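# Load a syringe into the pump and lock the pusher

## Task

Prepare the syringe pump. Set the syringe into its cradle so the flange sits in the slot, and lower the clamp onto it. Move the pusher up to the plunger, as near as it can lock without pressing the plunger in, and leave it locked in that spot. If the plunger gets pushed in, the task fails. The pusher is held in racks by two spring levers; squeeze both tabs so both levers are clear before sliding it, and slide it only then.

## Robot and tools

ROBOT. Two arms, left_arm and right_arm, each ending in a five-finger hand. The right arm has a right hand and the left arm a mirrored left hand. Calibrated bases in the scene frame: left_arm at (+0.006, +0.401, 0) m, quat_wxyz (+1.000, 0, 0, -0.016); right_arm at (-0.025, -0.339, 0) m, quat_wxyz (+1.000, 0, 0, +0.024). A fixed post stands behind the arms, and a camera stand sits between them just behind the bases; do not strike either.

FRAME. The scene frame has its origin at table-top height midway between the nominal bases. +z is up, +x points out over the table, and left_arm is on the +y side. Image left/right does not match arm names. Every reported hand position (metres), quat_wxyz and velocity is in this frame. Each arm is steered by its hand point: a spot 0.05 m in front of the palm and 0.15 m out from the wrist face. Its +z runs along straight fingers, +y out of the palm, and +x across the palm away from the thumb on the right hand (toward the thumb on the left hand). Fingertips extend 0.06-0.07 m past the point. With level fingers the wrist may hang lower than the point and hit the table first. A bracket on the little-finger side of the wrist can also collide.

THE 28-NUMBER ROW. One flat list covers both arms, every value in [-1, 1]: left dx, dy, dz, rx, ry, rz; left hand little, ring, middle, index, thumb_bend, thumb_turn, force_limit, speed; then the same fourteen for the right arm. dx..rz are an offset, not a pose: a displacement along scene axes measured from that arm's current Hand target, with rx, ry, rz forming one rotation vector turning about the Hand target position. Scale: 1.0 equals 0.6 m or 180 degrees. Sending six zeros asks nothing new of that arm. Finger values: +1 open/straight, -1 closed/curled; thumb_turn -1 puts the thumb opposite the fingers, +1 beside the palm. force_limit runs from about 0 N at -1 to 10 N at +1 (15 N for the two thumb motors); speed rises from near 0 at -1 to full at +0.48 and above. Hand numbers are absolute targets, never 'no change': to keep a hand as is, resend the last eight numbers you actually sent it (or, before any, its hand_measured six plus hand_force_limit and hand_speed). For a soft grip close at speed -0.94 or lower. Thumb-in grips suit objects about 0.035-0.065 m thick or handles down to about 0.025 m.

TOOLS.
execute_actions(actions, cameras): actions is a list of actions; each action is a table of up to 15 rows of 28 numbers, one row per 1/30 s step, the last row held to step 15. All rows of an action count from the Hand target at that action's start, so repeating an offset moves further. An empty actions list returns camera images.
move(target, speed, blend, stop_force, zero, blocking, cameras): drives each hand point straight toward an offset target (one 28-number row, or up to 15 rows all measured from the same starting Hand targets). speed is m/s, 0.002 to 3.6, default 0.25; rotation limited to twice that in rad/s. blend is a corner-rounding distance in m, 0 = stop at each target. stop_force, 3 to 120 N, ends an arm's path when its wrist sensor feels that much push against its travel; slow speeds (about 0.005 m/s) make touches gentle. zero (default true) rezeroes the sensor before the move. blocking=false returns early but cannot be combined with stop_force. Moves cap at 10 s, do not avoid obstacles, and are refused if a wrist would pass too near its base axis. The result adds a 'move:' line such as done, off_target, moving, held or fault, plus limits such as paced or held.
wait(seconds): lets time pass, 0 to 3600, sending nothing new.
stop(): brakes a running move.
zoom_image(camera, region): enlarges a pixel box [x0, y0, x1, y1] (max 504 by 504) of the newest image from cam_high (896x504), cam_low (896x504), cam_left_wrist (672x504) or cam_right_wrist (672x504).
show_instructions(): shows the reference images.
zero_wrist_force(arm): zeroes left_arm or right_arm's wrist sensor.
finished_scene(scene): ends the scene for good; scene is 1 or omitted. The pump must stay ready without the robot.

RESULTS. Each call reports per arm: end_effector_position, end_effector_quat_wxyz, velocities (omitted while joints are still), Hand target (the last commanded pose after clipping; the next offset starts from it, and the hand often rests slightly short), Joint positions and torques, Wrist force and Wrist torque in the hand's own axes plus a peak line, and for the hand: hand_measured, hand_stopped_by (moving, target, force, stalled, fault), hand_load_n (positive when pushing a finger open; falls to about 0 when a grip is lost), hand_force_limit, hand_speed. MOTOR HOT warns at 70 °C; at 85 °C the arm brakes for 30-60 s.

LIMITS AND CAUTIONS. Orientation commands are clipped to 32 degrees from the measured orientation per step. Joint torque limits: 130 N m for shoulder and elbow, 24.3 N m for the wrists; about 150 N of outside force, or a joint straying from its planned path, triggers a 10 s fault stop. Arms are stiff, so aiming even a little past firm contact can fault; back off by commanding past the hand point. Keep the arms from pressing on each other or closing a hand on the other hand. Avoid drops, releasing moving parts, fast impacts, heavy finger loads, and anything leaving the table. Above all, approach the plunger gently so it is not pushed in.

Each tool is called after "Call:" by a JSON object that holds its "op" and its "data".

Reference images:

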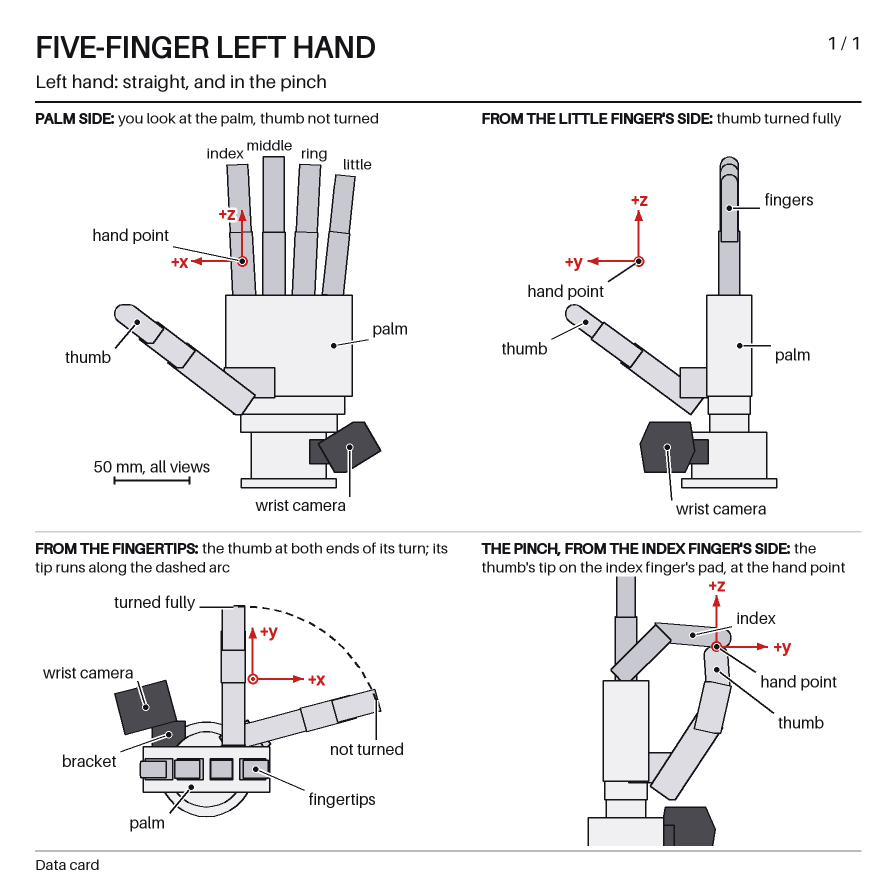

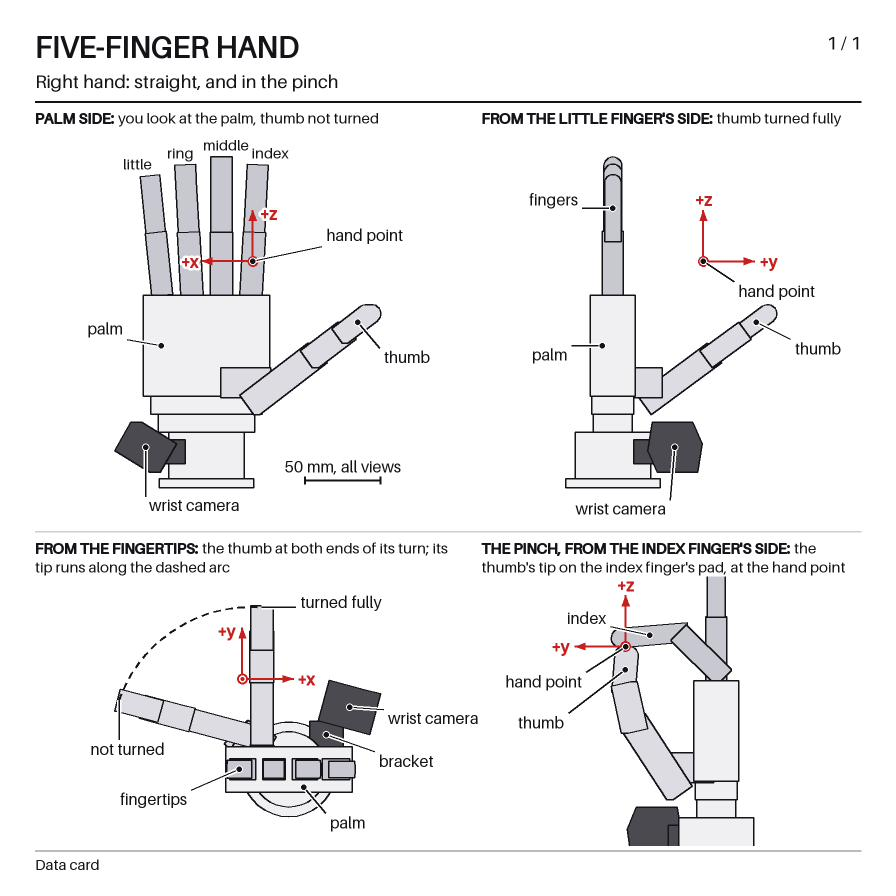

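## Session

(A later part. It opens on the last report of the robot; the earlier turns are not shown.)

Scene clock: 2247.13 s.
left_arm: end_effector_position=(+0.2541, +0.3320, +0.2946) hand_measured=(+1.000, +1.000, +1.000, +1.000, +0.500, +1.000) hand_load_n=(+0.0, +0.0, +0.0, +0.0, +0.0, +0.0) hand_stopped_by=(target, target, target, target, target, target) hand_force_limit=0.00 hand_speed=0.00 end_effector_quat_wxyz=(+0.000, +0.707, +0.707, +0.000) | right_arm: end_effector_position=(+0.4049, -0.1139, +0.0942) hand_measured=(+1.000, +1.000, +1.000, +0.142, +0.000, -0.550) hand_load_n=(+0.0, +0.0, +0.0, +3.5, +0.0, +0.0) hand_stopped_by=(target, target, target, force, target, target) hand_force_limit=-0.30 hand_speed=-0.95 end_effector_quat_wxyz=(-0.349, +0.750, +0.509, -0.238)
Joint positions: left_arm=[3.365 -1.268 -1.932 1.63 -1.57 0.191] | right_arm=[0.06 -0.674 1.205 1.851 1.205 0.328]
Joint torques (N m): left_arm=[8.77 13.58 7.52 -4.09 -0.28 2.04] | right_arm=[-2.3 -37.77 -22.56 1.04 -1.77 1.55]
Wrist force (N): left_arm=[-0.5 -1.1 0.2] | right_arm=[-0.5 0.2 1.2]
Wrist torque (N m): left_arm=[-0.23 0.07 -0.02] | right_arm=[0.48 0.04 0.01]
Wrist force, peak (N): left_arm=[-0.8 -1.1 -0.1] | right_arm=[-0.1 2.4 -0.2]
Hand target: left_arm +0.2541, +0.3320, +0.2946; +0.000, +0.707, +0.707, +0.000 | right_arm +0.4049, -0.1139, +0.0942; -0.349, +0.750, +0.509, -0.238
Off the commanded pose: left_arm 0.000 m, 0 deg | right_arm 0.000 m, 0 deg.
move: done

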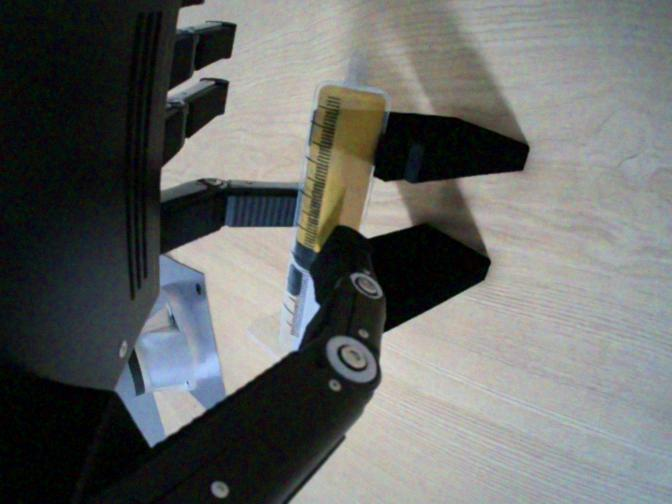

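Call:
{"op": "move", "data": {"target": [0,0,0,0,0,0,1,1,1,1,0.5,1,0,0,-0.00356,0.00141,-0.00322,0,0,0,1,1,1,-0.15,0,-0.55,-0.3,-0.95], "speed": 0.02, "cameras": []}}

Call:
{"op": "move", "data": {"target": [0,0,0,0,0,0,1,1,1,1,0.5,1,0,0,0,0,0,0,0,0,1,1,1,-0.16,0,-0.55,-0.4,-0.95], "cameras": ["cam_right_wrist"]}}

Scene clock: 2266.57 s.
left_arm: end_effector_position=(+0.2541, +0.3320, +0.2946) hand_measured=(+1.000, +1.000, +1.000, +1.000, +0.500, +1.000) hand_load_n=(+0.0, +0.0, +0.0, +0.0, +0.0, +0.0) hand_stopped_by=(target, target, target, target, target, target) hand_force_limit=0.00 hand_speed=0.00 end_effector_quat_wxyz=(+0.000, +0.707, +0.707, +0.000) | right_arm: end_effector_position=(+0.4028, -0.1131, +0.0923) hand_measured=(+1.000, +1.000, +1.000, +0.142, +0.000, -0.550) hand_load_n=(+0.0, +0.0, +0.0, +1.5, +0.0, +1.0) hand_stopped_by=(target, target, target, force, target, target) hand_force_limit=-0.30 hand_speed=-0.95 end_effector_quat_wxyz=(-0.349, +0.750, +0.509, -0.238)
Joint positions: left_arm=[3.365 -1.268 -1.932 1.63 -1.57 0.191] | right_arm=[0.062 -0.675 1.213 1.843 1.204 0.33]
Joint torques (N m): left_arm=[7.34 13.47 8.27 -4.11 -0.48 1.93] | right_arm=[13.16 -54.85 -5.78 -0.32 -2.25 1.61]
Wrist force (N): left_arm=[-0.7 -0.9 0.1] | right_arm=[-0.8 1.2 -3.2]
Wrist torque (N m): left_arm=[-0.18 0.09 -0.04] | right_arm=[0.64 0.12 0.01]
Wrist force, peak (N): left_arm=[-0.9 -1.2 -0.2] | right_arm=[-0.8 1.2 -3.2]
Hand target: left_arm +0.2541, +0.3320, +0.2946; +0.000, +0.707, +0.707, +0.000 | right_arm +0.4027, -0.1130, +0.0923; -0.349, +0.750, +0.509, -0.238
Off the commanded pose: left_arm 0.000 m, 0 deg | right_arm 0.000 m, 0 deg.
move: done

Scene clock: 2267.07 s.
left_arm: end_effector_position=(+0.2541, +0.3320, +0.2946) hand_measured=(+1.000, +1.000, +1.000, +1.000, +0.500, +1.000) hand_load_n=(+0.0, +0.0, +0.0, +0.0, +0.0, +0.0) hand_stopped_by=(target, target, target, target, target, target) hand_force_limit=0.00 hand_speed=0.00 end_effector_quat_wxyz=(+0.000, +0.707, +0.707, +0.000) | right_arm: end_effector_position=(+0.4027, -0.1130, +0.0923) hand_measured=(+1.000, +1.000, +1.000, +0.134, +0.000, -0.550) hand_load_n=(+0.0, +0.0, +0.0, +3.5, +0.0, +0.5) hand_stopped_by=(target, target, target, force, target, target) hand_force_limit=-0.40 hand_speed=-0.95 end_effector_quat_wxyz=(-0.349, +0.750, +0.509, -0.238)
Joint positions: left_arm=[3.365 -1.268 -1.932 1.63 -1.57 0.191] | right_arm=[0.062 -0.675 1.214 1.843 1.204 0.33]
Joint torques (N m): left_arm=[8.33 13.42 7.67 -4.3 -0.43 1.77] | right_arm=[12.08 -53.28 -3.91 -0.69 -1.97 1.63]
Wrist force (N): left_arm=[-0.5 -1.0 -0.2] | right_arm=[-1.0 -0.8 -3.4]
Wrist torque (N m): left_arm=[-0.18 0.05 -0.03] | right_arm=[0.52 0.13 -0.03]
Wrist force, peak (N): left_arm=[-0.8 -1.2 -0.2] | right_arm=[-1.1 -1.0 -3.7]
Hand target: left_arm +0.2541, +0.3320, +0.2946; +0.000, +0.707, +0.707, +0.000 | right_arm +0.4027, -0.1130, +0.0923; -0.349, +0.750, +0.509, -0.238
Off the commanded pose: left_arm 0.000 m, 0 deg | right_arm 0.000 m, 0 deg.
move: done

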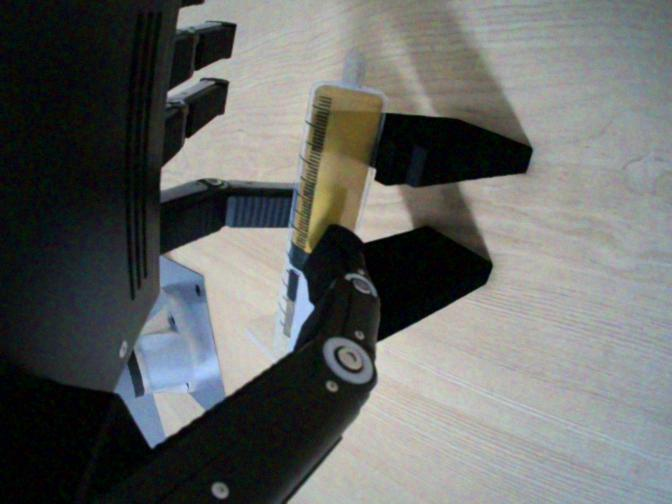

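Call:
{"op": "move", "data": {"target": [0,0,0,0,0,0,1,1,1,1,0.5,1,0,0,0.00119,-0.00047,0.00107,0,0,0,1,1,1,-0.16,0,-0.55,-0.4,-0.95], "speed": 0.02, "cameras": []}}

Call:
{"op": "move", "data": {"target": [0,0,0,0,0,0,1,1,1,1,0.5,1,0,0,0,0,0,0,0,0,1,1,1,-0.17,0,-0.55,0.1,-0.95], "cameras": ["cam_right_wrist"]}}

Scene clock: 2275.87 s.
left_arm: end_effector_position=(+0.2541, +0.3320, +0.2946) hand_measured=(+1.000, +1.000, +1.000, +1.000, +0.500, +1.000) hand_load_n=(+0.0, +0.0, +0.0, +0.0, +0.0, +0.0) hand_stopped_by=(target, target, target, target, target, target) hand_force_limit=0.00 hand_speed=0.00 end_effector_quat_wxyz=(+0.000, +0.707, +0.707, +0.000) | right_arm: end_effector_position=(+0.4034, -0.1133, +0.0929) hand_measured=(+1.000, +1.000, +1.000, +0.134, +0.000, -0.550) hand_load_n=(+0.0, +0.0, +0.0, +0.5, +0.0, +0.0) hand_stopped_by=(target, target, target, force, target, target) hand_force_limit=-0.40 hand_speed=-0.95 end_effector_quat_wxyz=(-0.349, +0.750, +0.509, -0.238)
Joint positions: left_arm=[3.365 -1.268 -1.932 1.63 -1.57 0.191] | right_arm=[0.061 -0.675 1.211 1.846 1.205 0.329]
Joint torques (N m): left_arm=[7.69 13.29 7.48 -4.17 -0.54 1.94] | right_arm=[-10.21 -34.65 -22.79 5.75 1.4 -1.69]
Wrist force (N): left_arm=[-0.6 -0.8 0.0] | right_arm=[-0.1 2.9 -1.1]
Wrist torque (N m): left_arm=[-0.16 0.08 -0.04] | right_arm=[0.73 0.04 0.06]
Wrist force, peak (N): left_arm=[-0.9 -1.4 0.3] | right_arm=[-0.7 -0.5 -3.9]
Hand target: left_arm +0.2541, +0.3320, +0.2946; +0.000, +0.707, +0.707, +0.000 | right_arm +0.4034, -0.1133, +0.0929; -0.349, +0.750, +0.509, -0.238
Off the commanded pose: left_arm 0.000 m, 0 deg | right_arm 0.000 m, 0 deg.
move: done

Scene clock: 2276.37 s.
left_arm: end_effector_position=(+0.2541, +0.3320, +0.2946) hand_measured=(+1.000, +1.000, +1.000, +1.000, +0.500, +1.000) hand_load_n=(-0.5, +0.0, +0.0, +0.5, +0.0, +0.0) hand_stopped_by=(target, target, target, target, target, target) hand_force_limit=0.00 hand_speed=0.00 end_effector_quat_wxyz=(+0.000, +0.707, +0.707, +0.000) | right_arm: end_effector_position=(+0.4034, -0.1133, +0.0929) hand_measured=(+1.000, +1.000, +1.000, +0.112, +0.000, -0.550) hand_load_n=(-0.5, +0.0, +0.0, +6.5, +2.0, +0.0) hand_stopped_by=(target, target, target, force, target, target) hand_force_limit=0.10 hand_speed=-0.95 end_effector_quat_wxyz=(-0.349, +0.750, +0.509, -0.238)
Joint positions: left_arm=[3.365 -1.268 -1.932 1.63 -1.57 0.191] | right_arm=[0.061 -0.675 1.211 1.846 1.205 0.329]
Joint torques (N m): left_arm=[7.84 13.73 7.79 -4.16 -0.6 1.93] | right_arm=[-12.22 -33.01 -22.68 4.78 1.48 -1.7]
Wrist force (N): left_arm=[-0.3 -1.1 0.0] | right_arm=[-0.8 0.1 -0.1]
Wrist torque (N m): left_arm=[-0.20 0.03 -0.01] | right_arm=[0.48 0.06 0.00]
Wrist force, peak (N): left_arm=[-0.8 -1.2 0.1] | right_arm=[0.2 2.9 -1.0]
Hand target: left_arm +0.2541, +0.3320, +0.2946; +0.000, +0.707, +0.707, +0.000 | right_arm +0.4034, -0.1133, +0.0929; -0.349, +0.750, +0.509, -0.238
Off the commanded pose: left_arm 0.000 m, 0 deg | right_arm 0.000 m, 0 deg.
move: done

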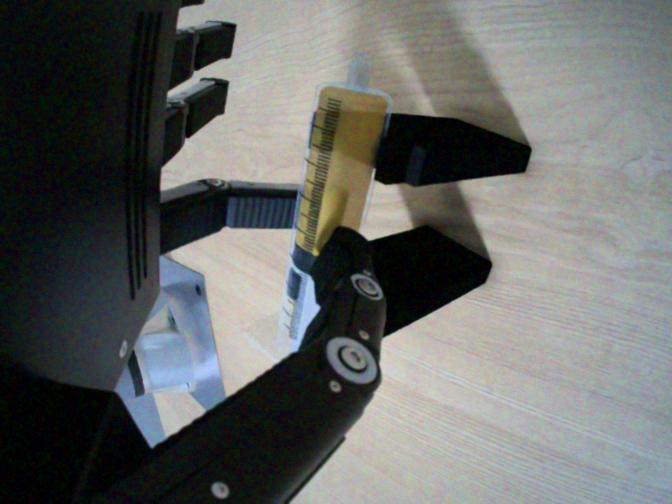

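Call:
{"op": "move", "data": {"target": [0,0,0,0,0,0,1,1,1,1,0.5,1,0,0,0,0,0.03,0,0,0,1,1,1,-0.17,0,-0.55,0.1,-0.95], "speed": 0.02, "cameras": ["cam_right_wrist","cam_low"]}}

Call:
{"op": "zoom_image", "data": {"camera": "cam_low", "region": [550, 230, 730, 400]}}

Scene clock: 2285.90 s.
left_arm: end_effector_position=(+0.2541, +0.3320, +0.2946) hand_measured=(+1.000, +1.000, +1.000, +1.000, +0.500, +1.000) hand_load_n=(+0.0, +0.0, +0.0, +0.0, +0.0, +0.0) hand_stopped_by=(target, target, target, target, target, target) hand_force_limit=0.00 hand_speed=0.00 end_effector_quat_wxyz=(+0.000, +0.707, +0.707, +0.000) | right_arm: end_effector_position=(+0.4034, -0.1133, +0.1109) hand_measured=(+1.000, +1.000, +1.000, +0.112, +0.000, -0.550) hand_load_n=(+0.0, +0.0, +0.0, +5.0, +3.0, +0.0) hand_stopped_by=(target, target, target, force, target, target) hand_force_limit=0.10 hand_speed=-0.95 end_effector_quat_wxyz=(-0.349, +0.750, +0.509, -0.238)
Joint positions: left_arm=[3.365 -1.268 -1.932 1.63 -1.57 0.191] | right_arm=[0.061 -0.697 1.202 1.877 1.205 0.329]
Joint torques (N m): left_arm=[8 13.62 7.78 -4.08 -0.63 2.02] | right_arm=[-8.79 -51.83 -23.05 5.5 0.28 -1.14]
Wrist force (N): left_arm=[-0.7 -1.0 0.0] | right_arm=[0.0 3.2 -0.5]
Wrist torque (N m): left_arm=[-0.20 0.08 -0.04] | right_arm=[0.68 0.03 0.06]
Wrist force, peak (N): left_arm=[-0.9 -1.3 0.1] | right_arm=[-0.3 3.7 -0.5]
Hand target: left_arm +0.2541, +0.3320, +0.2946; +0.000, +0.707, +0.707, +0.000 | right_arm +0.4034, -0.1133, +0.1109; -0.349, +0.750, +0.509, -0.238
Off the commanded pose: left_arm 0.000 m, 0 deg | right_arm 0.000 m, 0 deg.
move: done
Images, in order (width x height): cam_low 896x504, cam_right_wrist 672x504.

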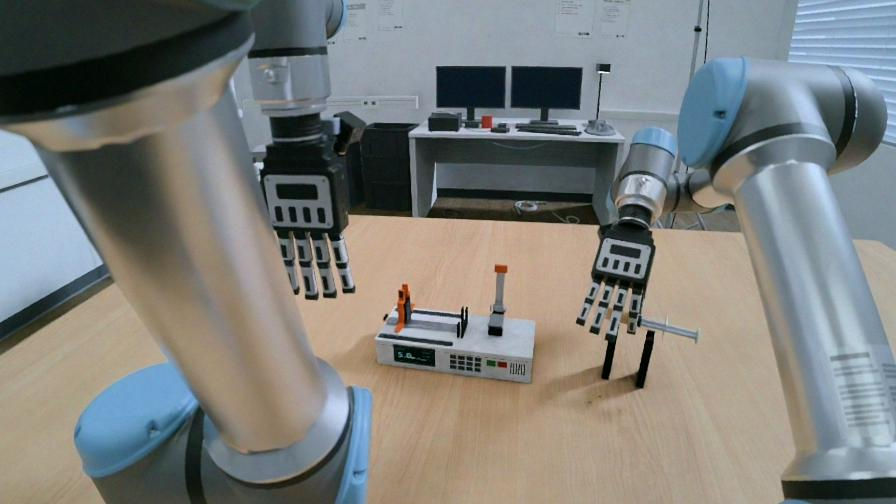

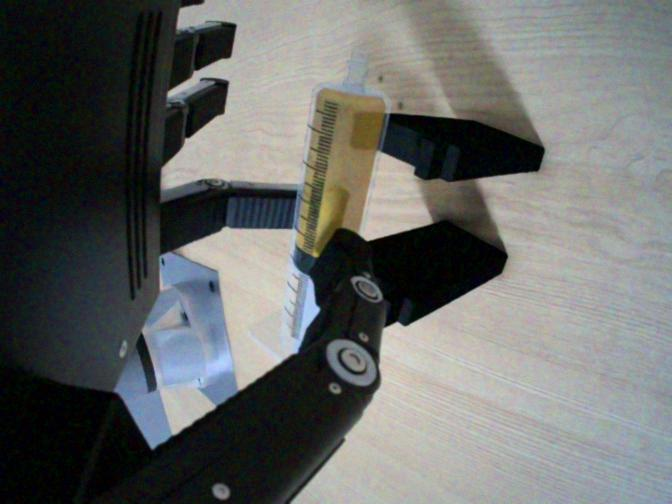

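Scaled by 2.800 from the camera's image (finer frame: 1280x720).

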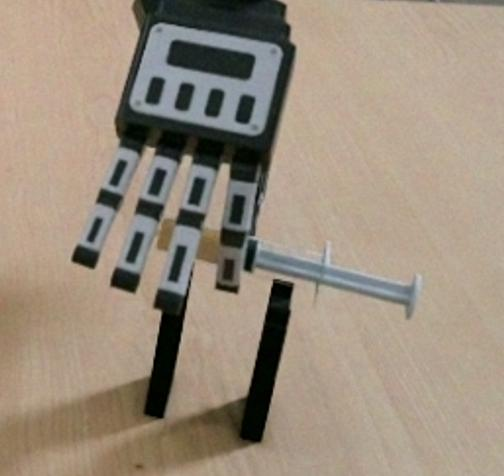

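Call:
{"op": "move", "data": {"target": [0,0,0,0,0,0,1,1,1,1,0.5,1,0,0,0.0074,0.0186,0,0,0,0,1,1,1,-0.17,0,-0.55,0.1,-0.95], "speed": 0.02, "cameras": ["cam_right_wrist"]}}

Call:
{"op": "move", "data": {"target": [0,0,0,0,0,0,1,1,1,1,0.5,1,0,0,0,0,-0.0333,0,0,0,1,1,1,-0.17,0,-0.55,0.1,-0.95], "speed": 0.01, "stop_force": 3, "cameras": ["cam_right_wrist","cam_low"]}}

Call:
{"op": "zoom_image", "data": {"camera": "cam_low", "region": [550, 230, 730, 400]}}

Scene clock: 2310.97 s.
left_arm: end_effector_position=(+0.2541, +0.3320, +0.2946) hand_measured=(+1.000, +1.000, +1.000, +1.000, +0.500, +1.000) hand_load_n=(+0.0, +0.0, +0.0, +0.0, +0.0, +0.0) hand_stopped_by=(target, target, target, target, target, target) hand_force_limit=0.00 hand_speed=0.00 end_effector_quat_wxyz=(+0.000, +0.707, +0.707, +0.000) | right_arm: end_effector_position=(+0.4079, -0.1022, +0.1109) hand_measured=(+1.000, +1.000, +1.000, +0.112, +0.000, -0.550) hand_load_n=(+0.0, +0.0, +0.0, +5.0, +3.0, +0.0) hand_stopped_by=(target, target, target, force, target, target) hand_force_limit=0.10 hand_speed=-0.95 end_effector_quat_wxyz=(-0.349, +0.750, +0.509, -0.238)
Joint positions: left_arm=[3.365 -1.268 -1.932 1.63 -1.57 0.191] | right_arm=[0.078 -0.679 1.166 1.89 1.192 0.342]
Joint torques (N m): left_arm=[8.27 13.33 8.1 -4.04 -0.61 1.91] | right_arm=[10.72 -35.21 -22.06 5.86 -2.02 1.64]
Wrist force (N): left_arm=[-0.6 -0.9 -0.1] | right_arm=[-0.1 3.1 -0.4]
Wrist torque (N m): left_arm=[-0.17 0.07 -0.03] | right_arm=[0.65 0.04 0.02]
Wrist force, peak (N): left_arm=[-0.8 -1.2 0.0] | right_arm=[0.2 3.7 -0.7]
Hand target: left_arm +0.2541, +0.3320, +0.2946; +0.000, +0.707, +0.707, +0.000 | right_arm +0.4079, -0.1022, +0.1109; -0.349, +0.750, +0.509, -0.238
Off the commanded pose: left_arm 0.000 m, 0 deg | right_arm 0.000 m, 0 deg.
move: done

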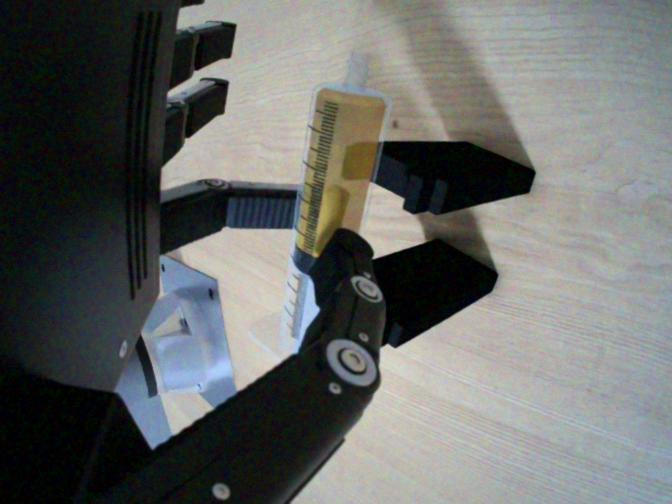

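Scene clock: 2313.43 s.
left_arm: end_effector_position=(+0.2541, +0.3320, +0.2946) hand_measured=(+1.000, +1.000, +1.000, +1.000, +0.500, +1.000) hand_load_n=(+0.0, +0.0, +0.0, +0.0, +0.0, +0.0) hand_stopped_by=(target, target, target, target, target, target) hand_force_limit=0.00 hand_speed=0.00 end_effector_quat_wxyz=(+0.000, +0.707, +0.707, +0.000) | right_arm: end_effector_position=(+0.4079, -0.1022, +0.0984) hand_measured=(+1.000, +1.000, +1.000, +0.112, +0.000, -0.550) hand_load_n=(+0.0, +0.0, +0.0, +6.0, +2.0, -0.5) hand_stopped_by=(target, target, target, force, target, target) hand_force_limit=0.10 hand_speed=-0.95 end_effector_quat_wxyz=(-0.349, +0.750, +0.509, -0.238)
Joint positions: left_arm=[3.365 -1.268 -1.932 1.63 -1.57 0.191] | right_arm=[0.079 -0.663 1.172 1.869 1.192 0.342]
Joint torques (N m): left_arm=[7.75 13.3 8.13 -4.15 -0.74 1.91] | right_arm=[8.27 -54.61 -23.74 5.42 -0.71 1.75]
Wrist force (N): left_arm=[-0.8 -0.8 0.0] | right_arm=[-0.4 1.0 -0.1]
Wrist torque (N m): left_arm=[-0.17 0.09 -0.04] | right_arm=[0.59 0.04 0.01]
Wrist force, peak (N): left_arm=[-1.1 -1.1 0.0] | right_arm=[0.3 3.4 -0.7]
Hand target: left_arm +0.2541, +0.3320, +0.2946; +0.000, +0.707, +0.707, +0.000 | right_arm +0.4079, -0.1022, +0.0984; -0.349, +0.750, +0.509, -0.238 (not the last commanded pose)
Off the commanded pose: left_arm 0.000 m, 0 deg | right_arm 0.007 m, 0 deg.
move: contact (right_arm)
Images, in order (width x height): cam_low 896x504, cam_right_wrist 672x504.

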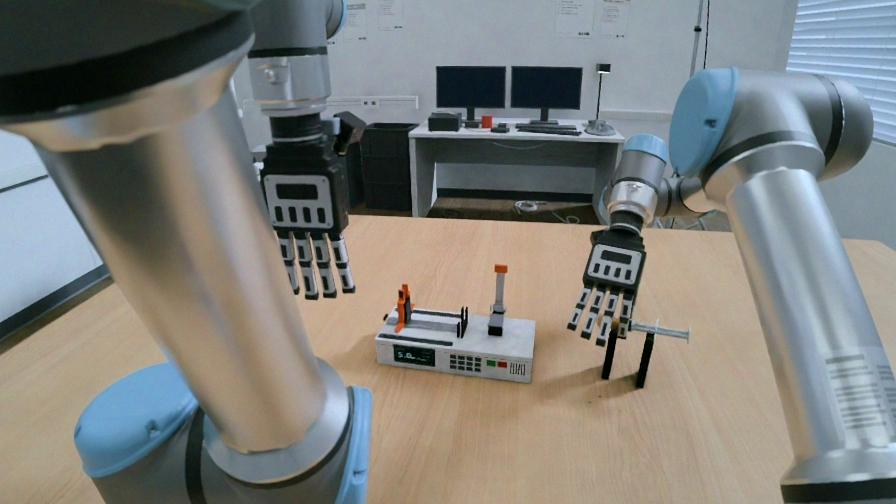

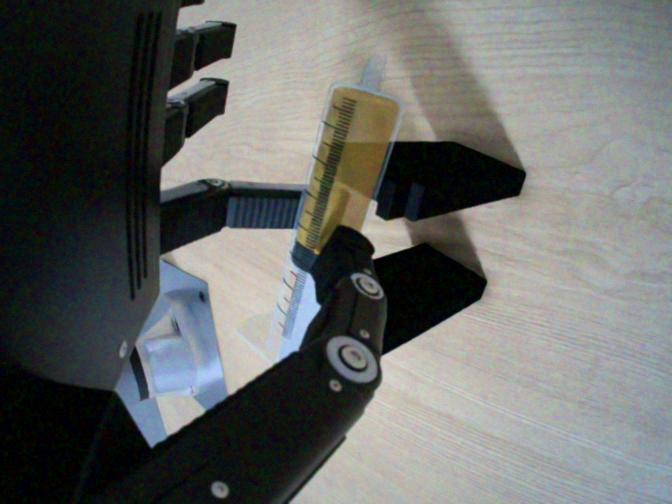

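Scaled by 2.800 from the camera's image (finer frame: 1280x720).

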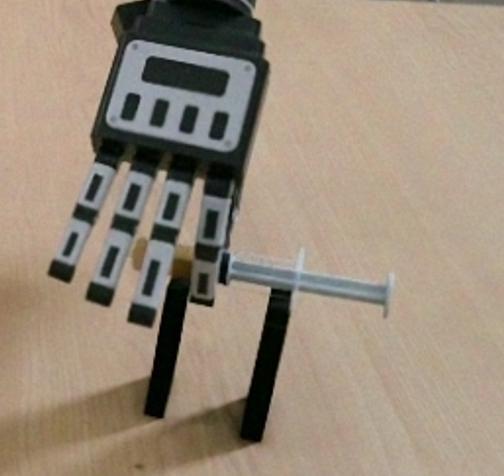

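Call:
{"op": "move", "data": {"target": [0,0,0,0,0,0,1,1,1,1,0.5,1,0,0,0,0,-0.01,0,0,0,1,1,1,-0.17,0,-0.55,0.1,-0.95], "speed": 0.01, "stop_force": 5, "cameras": ["cam_right_wrist","cam_low"]}}

Call:
{"op": "zoom_image", "data": {"camera": "cam_low", "region": [590, 290, 700, 350]}}

Call:
{"op": "zoom_image", "data": {"camera": "cam_right_wrist", "region": [220, 40, 560, 380]}}

Scene clock: 2325.23 s.
left_arm: end_effector_position=(+0.2541, +0.3320, +0.2946) hand_measured=(+1.000, +1.000, +1.000, +1.000, +0.500, +1.000) hand_load_n=(+0.0, +0.0, +0.0, +0.0, +0.0, +0.0) hand_stopped_by=(target, target, target, target, target, target) hand_force_limit=0.00 hand_speed=0.00 end_effector_quat_wxyz=(+0.000, +0.707, +0.707, +0.000) | right_arm: end_effector_position=(+0.4079, -0.1022, +0.0946) hand_measured=(+1.000, +1.000, +1.000, +0.112, +0.000, -0.550) hand_load_n=(+0.0, +0.0, +0.0, +10.5, +0.0, -1.5) hand_stopped_by=(target, target, target, force, target, target) hand_force_limit=0.10 hand_speed=-0.95 end_effector_quat_wxyz=(-0.349, +0.750, +0.509, -0.238)
Joint positions: left_arm=[3.365 -1.268 -1.932 1.63 -1.57 0.191] | right_arm=[0.079 -0.659 1.173 1.862 1.192 0.342]
Joint torques (N m): left_arm=[8.5 13.08 7.89 -4.06 -0.85 1.96] | right_arm=[1.27 -54.58 -24.09 4.56 0.77 1.56]
Wrist force (N): left_arm=[-0.8 -0.9 -0.1] | right_arm=[-1.2 -3.5 0.2]
Wrist torque (N m): left_arm=[-0.17 0.09 -0.04] | right_arm=[0.37 0.07 -0.08]
Wrist force, peak (N): left_arm=[-0.9 -1.4 -0.2] | right_arm=[0.0 -5.2 -3.8]
Hand target: left_arm +0.2541, +0.3320, +0.2946; +0.000, +0.707, +0.707, +0.000 | right_arm +0.4079, -0.1022, +0.0946; -0.349, +0.750, +0.509, -0.238 (not the last commanded pose)
Off the commanded pose: left_arm 0.000 m, 0 deg | right_arm 0.002 m, 0 deg.
move: contact (right_arm)
Images, in order (width x height): cam_low 896x504, cam_right_wrist 672x504.

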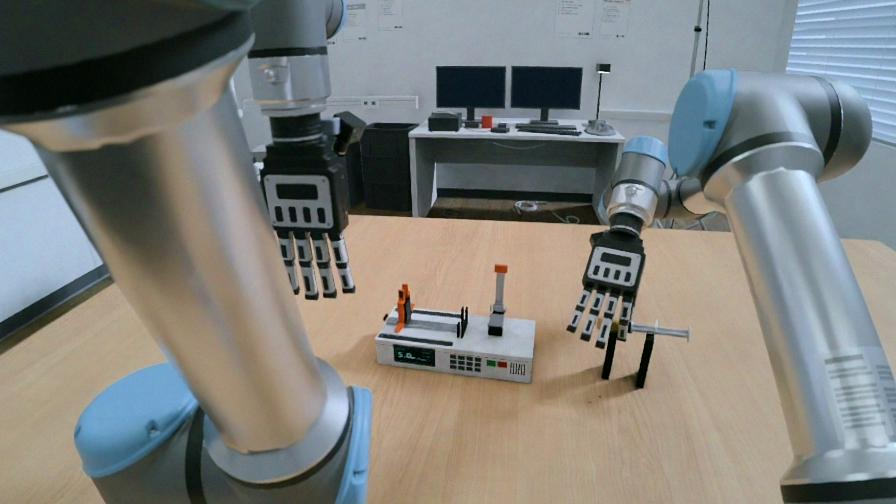

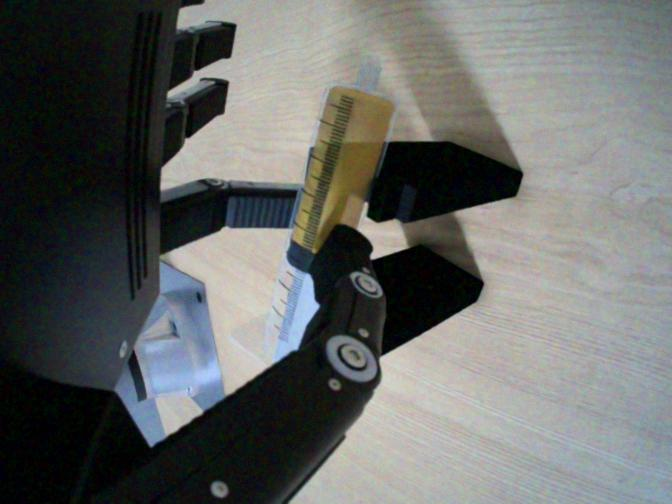

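Scaled by 4.582 from the camera's image (finer frame: 1280x720).

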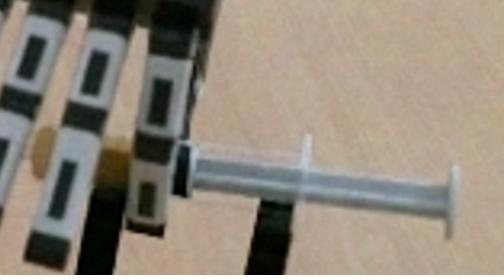

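Scaled by 1.482 from the camera's image (finer frame: 960x720).

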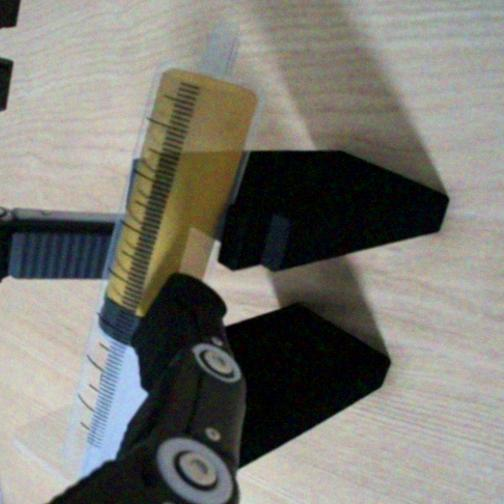

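Call:
{"op": "move", "data": {"target": [0,0,0,0,0,0,1,1,1,1,0.5,1,0,0,0,0,0,0,0,0,1,1,1,0.3,0,-0.55,0.1,-0.9], "cameras": []}}

Call:
{"op": "move", "data": {"target": [0,0,0,0,0,0,1,1,1,1,0.5,1,0,0,0,0,0,0,0,0,1,1,1,0.4,0.6,-0.55,0.1,-0.7], "cameras": ["cam_right_wrist","cam_low"]}}

Call:
{"op": "zoom_image", "data": {"camera": "cam_low", "region": [590, 290, 700, 350]}}

Call:
{"op": "zoom_image", "data": {"camera": "cam_right_wrist", "region": [220, 40, 560, 380]}}

Scene clock: 2334.23 s.
left_arm: end_effector_position=(+0.2541, +0.3320, +0.2946) hand_measured=(+1.000, +1.000, +1.000, +1.000, +0.500, +1.000) hand_load_n=(+0.0, +0.0, +0.0, +0.0, +0.0, +0.0) hand_stopped_by=(target, target, target, target, target, target) hand_force_limit=0.00 hand_speed=0.00 end_effector_quat_wxyz=(+0.000, +0.707, +0.707, +0.000) | right_arm: end_effector_position=(+0.4079, -0.1022, +0.0946) hand_measured=(+1.000, +1.000, +1.000, +0.300, +0.000, -0.550) hand_load_n=(+0.0, +0.0, +0.0, +0.0, +0.0, +0.0) hand_stopped_by=(target, target, target, target, target, target) hand_force_limit=0.10 hand_speed=-0.90 end_effector_quat_wxyz=(-0.349, +0.750, +0.509, -0.238)
Joint positions: left_arm=[3.365 -1.268 -1.932 1.63 -1.57 0.191] | right_arm=[0.079 -0.659 1.173 1.862 1.192 0.342]
Joint torques (N m): left_arm=[8.09 13.13 7.91 -4.05 -0.67 1.91] | right_arm=[0.73 -53.85 -18.41 4.57 0.73 1.55]
Wrist force (N): left_arm=[-0.7 -1.0 -0.3] | right_arm=[0.0 3.0 -0.2]
Wrist torque (N m): left_arm=[-0.17 0.08 -0.04] | right_arm=[0.66 0.02 0.05]
Wrist force, peak (N): left_arm=[-1.0 -1.2 -0.3] | right_arm=[-1.7 -3.7 -0.4]
Hand target: left_arm +0.2541, +0.3320, +0.2946; +0.000, +0.707, +0.707, +0.000 | right_arm +0.4079, -0.1022, +0.0946; -0.349, +0.750, +0.509, -0.238
Off the commanded pose: left_arm 0.000 m, 0 deg | right_arm 0.000 m, 0 deg.
move: done

Scene clock: 2335.90 s.
left_arm: end_effector_position=(+0.2541, +0.3320, +0.2946) hand_measured=(+1.000, +1.000, +1.000, +1.000, +0.500, +1.000) hand_load_n=(+0.0, +0.0, +0.0, +0.0, +0.0, +0.0) hand_stopped_by=(target, target, target, target, target, target) hand_force_limit=0.00 hand_speed=0.00 end_effector_quat_wxyz=(+0.000, +0.707, +0.707, +0.000) | right_arm: end_effector_position=(+0.4079, -0.1022, +0.0946) hand_measured=(+1.000, +1.000, +1.000, +0.400, +0.600, -0.550) hand_load_n=(+0.0, +0.0, +0.0, +0.0, +0.0, +0.0) hand_stopped_by=(target, target, target, target, target, target) hand_force_limit=0.10 hand_speed=-0.70 end_effector_quat_wxyz=(-0.349, +0.750, +0.509, -0.238)
Joint positions: left_arm=[3.365 -1.268 -1.932 1.63 -1.57 0.191] | right_arm=[0.079 -0.659 1.173 1.862 1.192 0.342]
Joint torques (N m): left_arm=[7.93 12.4 8.36 -4.08 -0.7 1.88] | right_arm=[0.77 -53.5 -10.07 4.64 0.93 1.48]
Wrist force (N): left_arm=[-0.5 -0.6 0.0] | right_arm=[-0.1 3.0 -0.7]
Wrist torque (N m): left_arm=[-0.13 0.05 -0.04] | right_arm=[0.70 0.05 0.03]
Wrist force, peak (N): left_arm=[-0.7 -1.3 -0.3] | right_arm=[-0.4 3.6 -0.9]
Hand target: left_arm +0.2541, +0.3320, +0.2946; +0.000, +0.707, +0.707, +0.000 | right_arm +0.4079, -0.1022, +0.0946; -0.349, +0.750, +0.509, -0.238
Off the commanded pose: left_arm 0.000 m, 0 deg | right_arm 0.000 m, 0 deg.
move: done
Images, in order (width x height): cam_low 896x504, cam_right_wrist 672x504.

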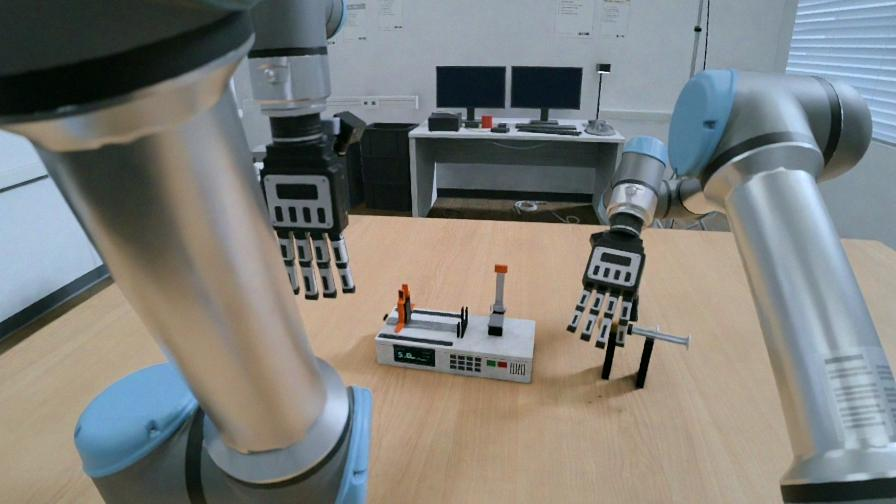

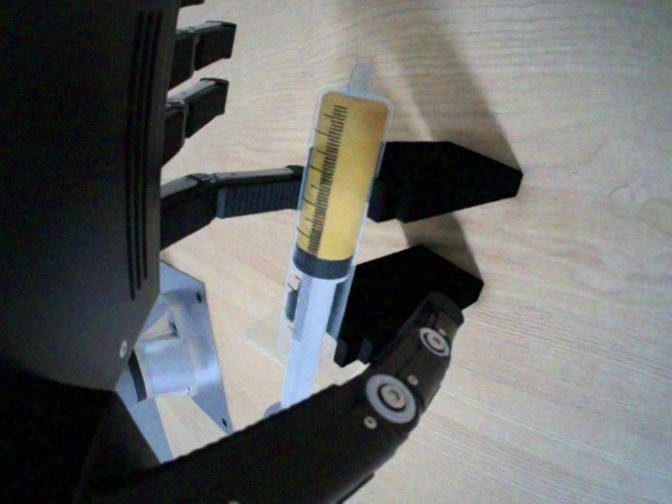

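Scaled by 4.582 from the camera's image (finer frame: 1280x720).

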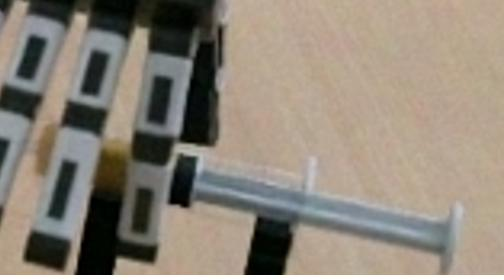

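Scaled by 1.482 from the camera's image (finer frame: 960x720).

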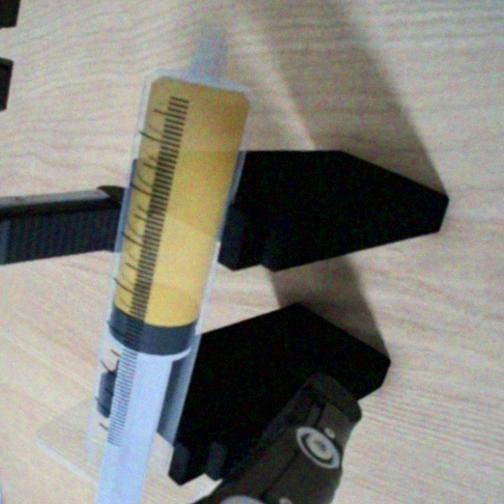

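Call:
{"op": "move", "data": {"target": [0,0,0,0,0,0,1,1,1,1,0.5,1,0,0,-0.0142,-0.0357,0,0,0,0,1,1,1,0.4,0.6,-0.55,0.1,-0.7], "speed": 0.03, "stop_force": 4, "cameras": ["cam_right_wrist"]}}

Call:
{"op": "zoom_image", "data": {"camera": "cam_right_wrist", "region": [220, 40, 560, 380]}}

Scene clock: 2356.13 s.
left_arm: end_effector_position=(+0.2541, +0.3320, +0.2946) hand_measured=(+1.000, +1.000, +1.000, +1.000, +0.500, +1.000) hand_load_n=(+0.0, +0.5, +0.0, -0.5, +0.0, +0.0) hand_stopped_by=(target, target, target, target, target, target) hand_force_limit=0.00 hand_speed=0.00 end_effector_quat_wxyz=(+0.000, +0.707, +0.707, +0.000) | right_arm: end_effector_position=(+0.3994, -0.1236, +0.0946) hand_measured=(+1.000, +1.000, +1.000, +0.400, +0.600, -0.550) hand_load_n=(+0.0, -0.5, +0.0, +0.0, +0.0, +0.0) hand_stopped_by=(target, target, target, target, target, target) hand_force_limit=0.10 hand_speed=-0.70 end_effector_quat_wxyz=(-0.349, +0.750, +0.509, -0.238)
Joint positions: left_arm=[3.365 -1.268 -1.932 1.63 -1.57 0.191] | right_arm=[0.045 -0.693 1.242 1.836 1.216 0.317]
Joint torques (N m): left_arm=[7.11 13.47 7.67 -4.09 -0.63 1.92] | right_arm=[-11.03 -54.42 -4.17 -0.11 1.54 -1.69]
Wrist force (N): left_arm=[-0.8 -0.9 -0.2] | right_arm=[-0.3 3.3 -0.8]
Wrist torque (N m): left_arm=[-0.17 0.09 -0.04] | right_arm=[0.74 0.07 0.13]
Wrist force, peak (N): left_arm=[-0.9 -1.3 -0.3] | right_arm=[0.0 3.4 -0.7]
Hand target: left_arm +0.2541, +0.3320, +0.2946; +0.000, +0.707, +0.707, +0.000 | right_arm +0.3994, -0.1236, +0.0946; -0.349, +0.750, +0.509, -0.238
Off the commanded pose: left_arm 0.000 m, 0 deg | right_arm 0.000 m, 0 deg.
move: done

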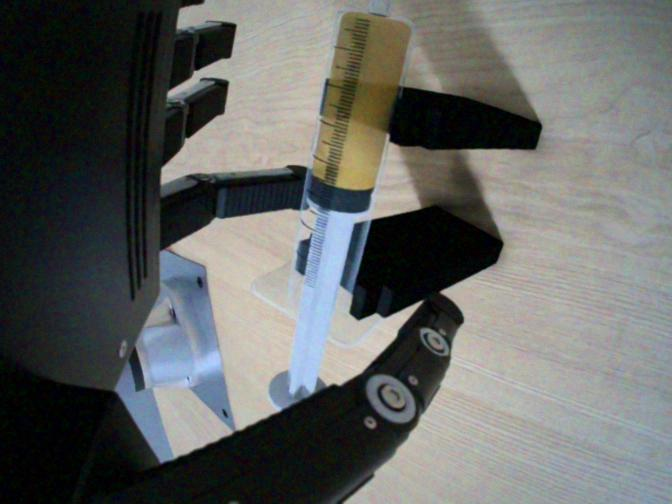

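Scaled by 1.482 from the camera's image (finer frame: 960x720).

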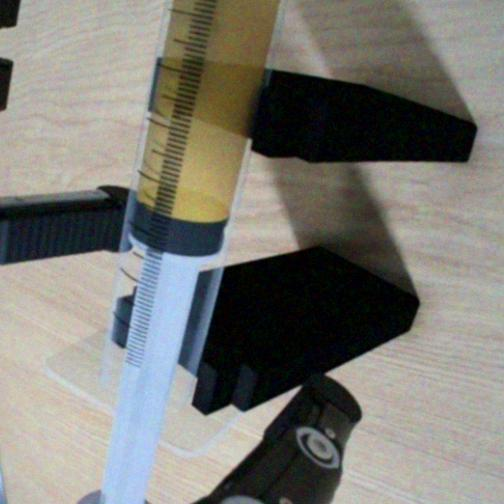

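Call:
{"op": "move", "data": {"target": [0,0,0,0,0,0,1,1,1,1,0.5,1,0,0,0,0,-0.003,0,0,0,1,1,1,0.25,0.0,-0.55,-0.2,-0.9], "speed": 0.02, "cameras": []}}

Call:
{"op": "move", "data": {"target": [0,0,0,0,0,0,1,1,1,1,0.5,1,0,0,0,0,0,0,0,0,1,1,1,-0.15,0,-0.55,-0.5,-0.95], "cameras": ["cam_right_wrist"]}}

Call:
{"op": "zoom_image", "data": {"camera": "cam_right_wrist", "region": [220, 40, 560, 380]}}

Scene clock: 2386.67 s.
left_arm: end_effector_position=(+0.2541, +0.3320, +0.2946) hand_measured=(+1.000, +1.000, +1.000, +1.000, +0.500, +1.000) hand_load_n=(+0.0, +0.0, +0.0, +0.0, +0.0, +0.0) hand_stopped_by=(target, target, target, target, target, target) hand_force_limit=0.00 hand_speed=0.00 end_effector_quat_wxyz=(+0.000, +0.707, +0.707, +0.000) | right_arm: end_effector_position=(+0.3994, -0.1236, +0.0928) hand_measured=(+1.000, +1.000, +1.000, +0.250, +0.000, -0.550) hand_load_n=(-0.5, +0.0, +0.0, +0.0, +0.0, +0.0) hand_stopped_by=(target, target, target, target, target, target) hand_force_limit=-0.20 hand_speed=-0.90 end_effector_quat_wxyz=(-0.349, +0.750, +0.509, -0.238)
Joint positions: left_arm=[3.365 -1.268 -1.932 1.63 -1.57 0.191] | right_arm=[0.045 -0.69 1.243 1.833 1.216 0.317]
Joint torques (N m): left_arm=[7.74 11.9 8.61 -4.09 -0.69 1.85] | right_arm=[-10.82 -33.26 -4.26 0.22 1.5 -1.55]
Wrist force (N): left_arm=[-0.5 -1.0 0.3] | right_arm=[0.0 3.1 -1.0]
Wrist torque (N m): left_arm=[-0.21 0.05 -0.02] | right_arm=[0.72 0.03 0.14]
Wrist force, peak (N): left_arm=[-0.9 -1.3 0.0] | right_arm=[0.0 3.5 -0.6]
Hand target: left_arm +0.2541, +0.3320, +0.2946; +0.000, +0.707, +0.707, +0.000 | right_arm +0.3994, -0.1236, +0.0928; -0.349, +0.750, +0.509, -0.238
Off the commanded pose: left_arm 0.000 m, 0 deg | right_arm 0.000 m, 0 deg.
move: done

Scene clock: 2387.83 s.
left_arm: end_effector_position=(+0.2541, +0.3320, +0.2946) hand_measured=(+1.000, +1.000, +1.000, +1.000, +0.500, +1.000) hand_load_n=(+0.0, +0.0, +0.0, +0.0, +0.0, +0.0) hand_stopped_by=(target, target, target, target, target, target) hand_force_limit=0.00 hand_speed=0.00 end_effector_quat_wxyz=(+0.000, +0.707, +0.707, +0.000) | right_arm: end_effector_position=(+0.3994, -0.1236, +0.0928) hand_measured=(+1.000, +1.000, +1.000, +0.118, +0.000, -0.550) hand_load_n=(+0.0, +0.0, +0.0, +3.5, +2.0, +0.0) hand_stopped_by=(target, target, target, force, target, target) hand_force_limit=-0.50 hand_speed=-0.95 end_effector_quat_wxyz=(-0.349, +0.750, +0.509, -0.238)
Joint positions: left_arm=[3.365 -1.268 -1.932 1.63 -1.57 0.191] | right_arm=[0.045 -0.69 1.243 1.833 1.216 0.317]
Joint torques (N m): left_arm=[9.08 12.66 8.52 -4.11 -0.65 1.82] | right_arm=[-10.19 -33.7 -4.07 0.14 1.32 -1.56]
Wrist force (N): left_arm=[-0.9 -0.7 0.1] | right_arm=[-0.1 2.8 -0.8]
Wrist torque (N m): left_arm=[-0.16 0.12 -0.06] | right_arm=[0.66 0.04 0.13]
Wrist force, peak (N): left_arm=[-0.7 -1.4 0.0] | right_arm=[0.0 3.4 -0.6]
Hand target: left_arm +0.2541, +0.3320, +0.2946; +0.000, +0.707, +0.707, +0.000 | right_arm +0.3994, -0.1236, +0.0928; -0.349, +0.750, +0.509, -0.238
Off the commanded pose: left_arm 0.000 m, 0 deg | right_arm 0.000 m, 0 deg.
move: done

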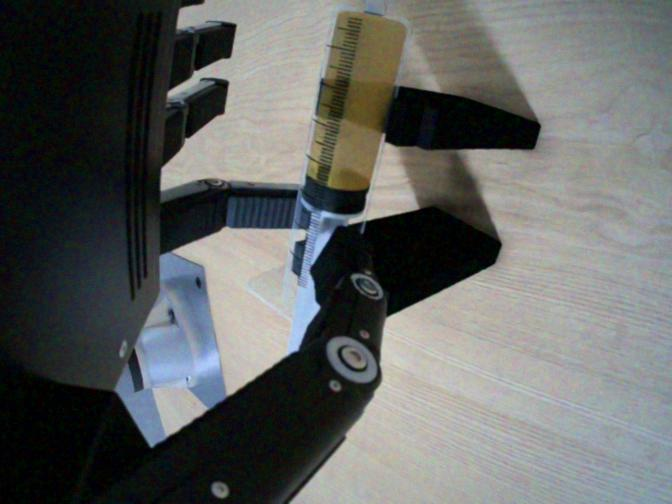

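Scaled by 1.482 from the camera's image (finer frame: 960x720).

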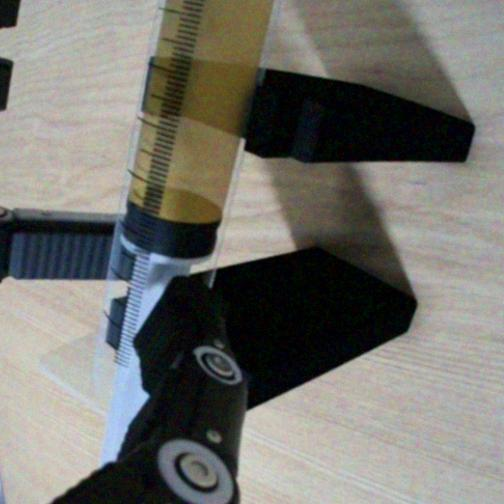

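Call:
{"op": "move", "data": {"target": [0,0,0,0,0,0,1,1,1,1,0.5,1,0,0,0,0,0,0,0,0,1,1,1,-0.2,0,-0.55,0.25,-0.95], "cameras": []}}

Call:
{"op": "move", "data": {"target": [0,0,0,0,0,0,1,1,1,1,0.5,1,0,0,0,0,0.05,0,0,0,1,1,1,-0.2,0,-0.55,0.25,-0.95], "speed": 0.02, "cameras": ["cam_right_wrist","cam_low"]}}

Call:
{"op": "zoom_image", "data": {"camera": "cam_low", "region": [590, 270, 710, 360]}}

Scene clock: 2398.93 s.
left_arm: end_effector_position=(+0.2541, +0.3320, +0.2946) hand_measured=(+1.000, +1.000, +1.000, +1.000, +0.500, +1.000) hand_load_n=(+0.0, +0.0, +0.0, +0.0, +0.0, +0.0) hand_stopped_by=(target, target, target, target, target, target) hand_force_limit=0.00 hand_speed=0.00 end_effector_quat_wxyz=(+0.000, +0.707, +0.707, +0.000) | right_arm: end_effector_position=(+0.3994, -0.1236, +0.0928) hand_measured=(+1.000, +1.000, +1.000, +0.106, +0.000, -0.550) hand_load_n=(+0.0, +0.0, +0.0, +7.0, +2.5, -0.5) hand_stopped_by=(target, target, target, force, target, target) hand_force_limit=0.25 hand_speed=-0.95 end_effector_quat_wxyz=(-0.349, +0.750, +0.509, -0.238)
Joint positions: left_arm=[3.365 -1.268 -1.932 1.63 -1.57 0.191] | right_arm=[0.045 -0.69 1.243 1.833 1.216 0.317]
Joint torques (N m): left_arm=[8.53 12.35 7.85 -4.13 -0.59 1.81] | right_arm=[-10.26 -35.15 -5.61 0.31 1.37 -1.45]
Wrist force (N): left_arm=[-0.6 -0.8 0.0] | right_arm=[-0.8 1.4 -0.3]
Wrist torque (N m): left_arm=[-0.16 0.07 -0.03] | right_arm=[0.55 0.08 0.08]
Wrist force, peak (N): left_arm=[-0.9 -1.3 -0.4] | right_arm=[-0.2 3.4 -0.8]
Hand target: left_arm +0.2541, +0.3320, +0.2946; +0.000, +0.707, +0.707, +0.000 | right_arm +0.3994, -0.1236, +0.0928; -0.349, +0.750, +0.509, -0.238
Off the commanded pose: left_arm 0.000 m, 0 deg | right_arm 0.000 m, 0 deg.
move: done

Scene clock: 2400.77 s.
left_arm: end_effector_position=(+0.2541, +0.3320, +0.2946) hand_measured=(+1.000, +1.000, +1.000, +1.000, +0.500, +1.000) hand_load_n=(+0.0, +0.0, +0.0, +0.0, +0.0, +0.0) hand_stopped_by=(target, target, target, target, target, target) hand_force_limit=0.00 hand_speed=0.00 end_effector_quat_wxyz=(+0.000, +0.707, +0.707, +0.000) | right_arm: end_effector_position=(+0.3994, -0.1236, +0.1227) hand_measured=(+1.000, +1.000, +1.000, +0.106, +0.000, -0.550) hand_load_n=(+0.0, +0.0, +0.0, +6.5, +4.0, +0.0) hand_stopped_by=(target, target, target, force, target, target) hand_force_limit=0.25 hand_speed=-0.95 end_effector_quat_wxyz=(-0.349, +0.750, +0.509, -0.238)
Joint positions: left_arm=[3.365 -1.268 -1.932 1.63 -1.57 0.191] | right_arm=[0.045 -0.728 1.228 1.886 1.216 0.317]
Joint torques (N m): left_arm=[8.56 12.49 8.71 -4.02 -0.74 1.89] | right_arm=[-10.21 -53.54 -22.74 5.72 0.96 -0.79]
Wrist force (N): left_arm=[-0.8 -0.7 0.0] | right_arm=[0.3 3.1 -0.6]
Wrist torque (N m): left_arm=[-0.15 0.10 -0.05] | right_arm=[0.68 -0.02 0.15]
Wrist force, peak (N): left_arm=[-0.6 -1.4 0.0] | right_arm=[-0.1 3.8 -0.9]
Hand target: left_arm +0.2541, +0.3320, +0.2946; +0.000, +0.707, +0.707, +0.000 | right_arm +0.3994, -0.1236, +0.1228; -0.349, +0.750, +0.509, -0.238
Off the commanded pose: left_arm 0.000 m, 0 deg | right_arm 0.000 m, 0 deg.
move: done
Images, in order (width x height): cam_low 896x504, cam_right_wrist 672x504.

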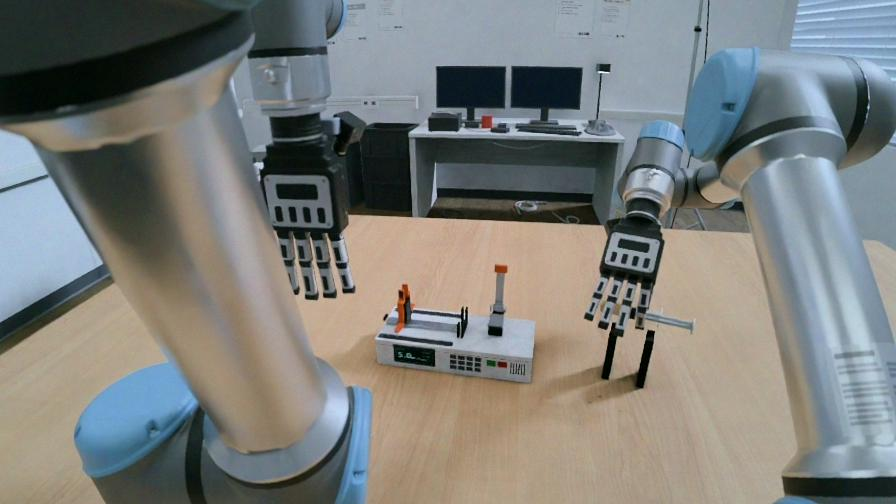

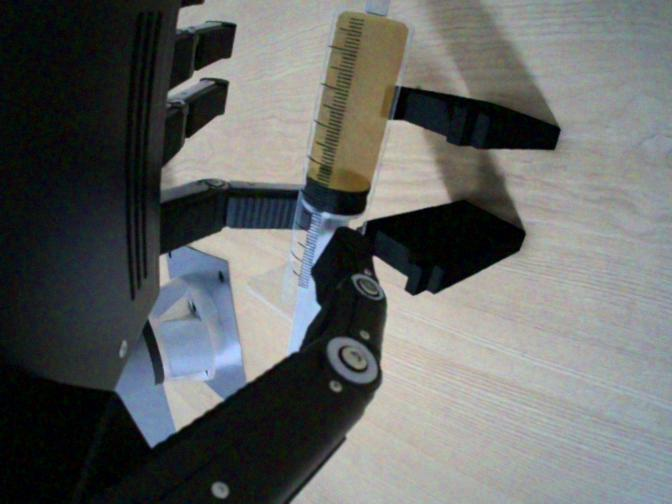

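Scaled by 4.200 from the camera's image (finer frame: 1280x720).

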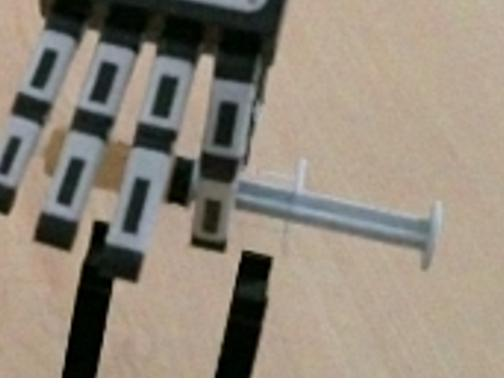

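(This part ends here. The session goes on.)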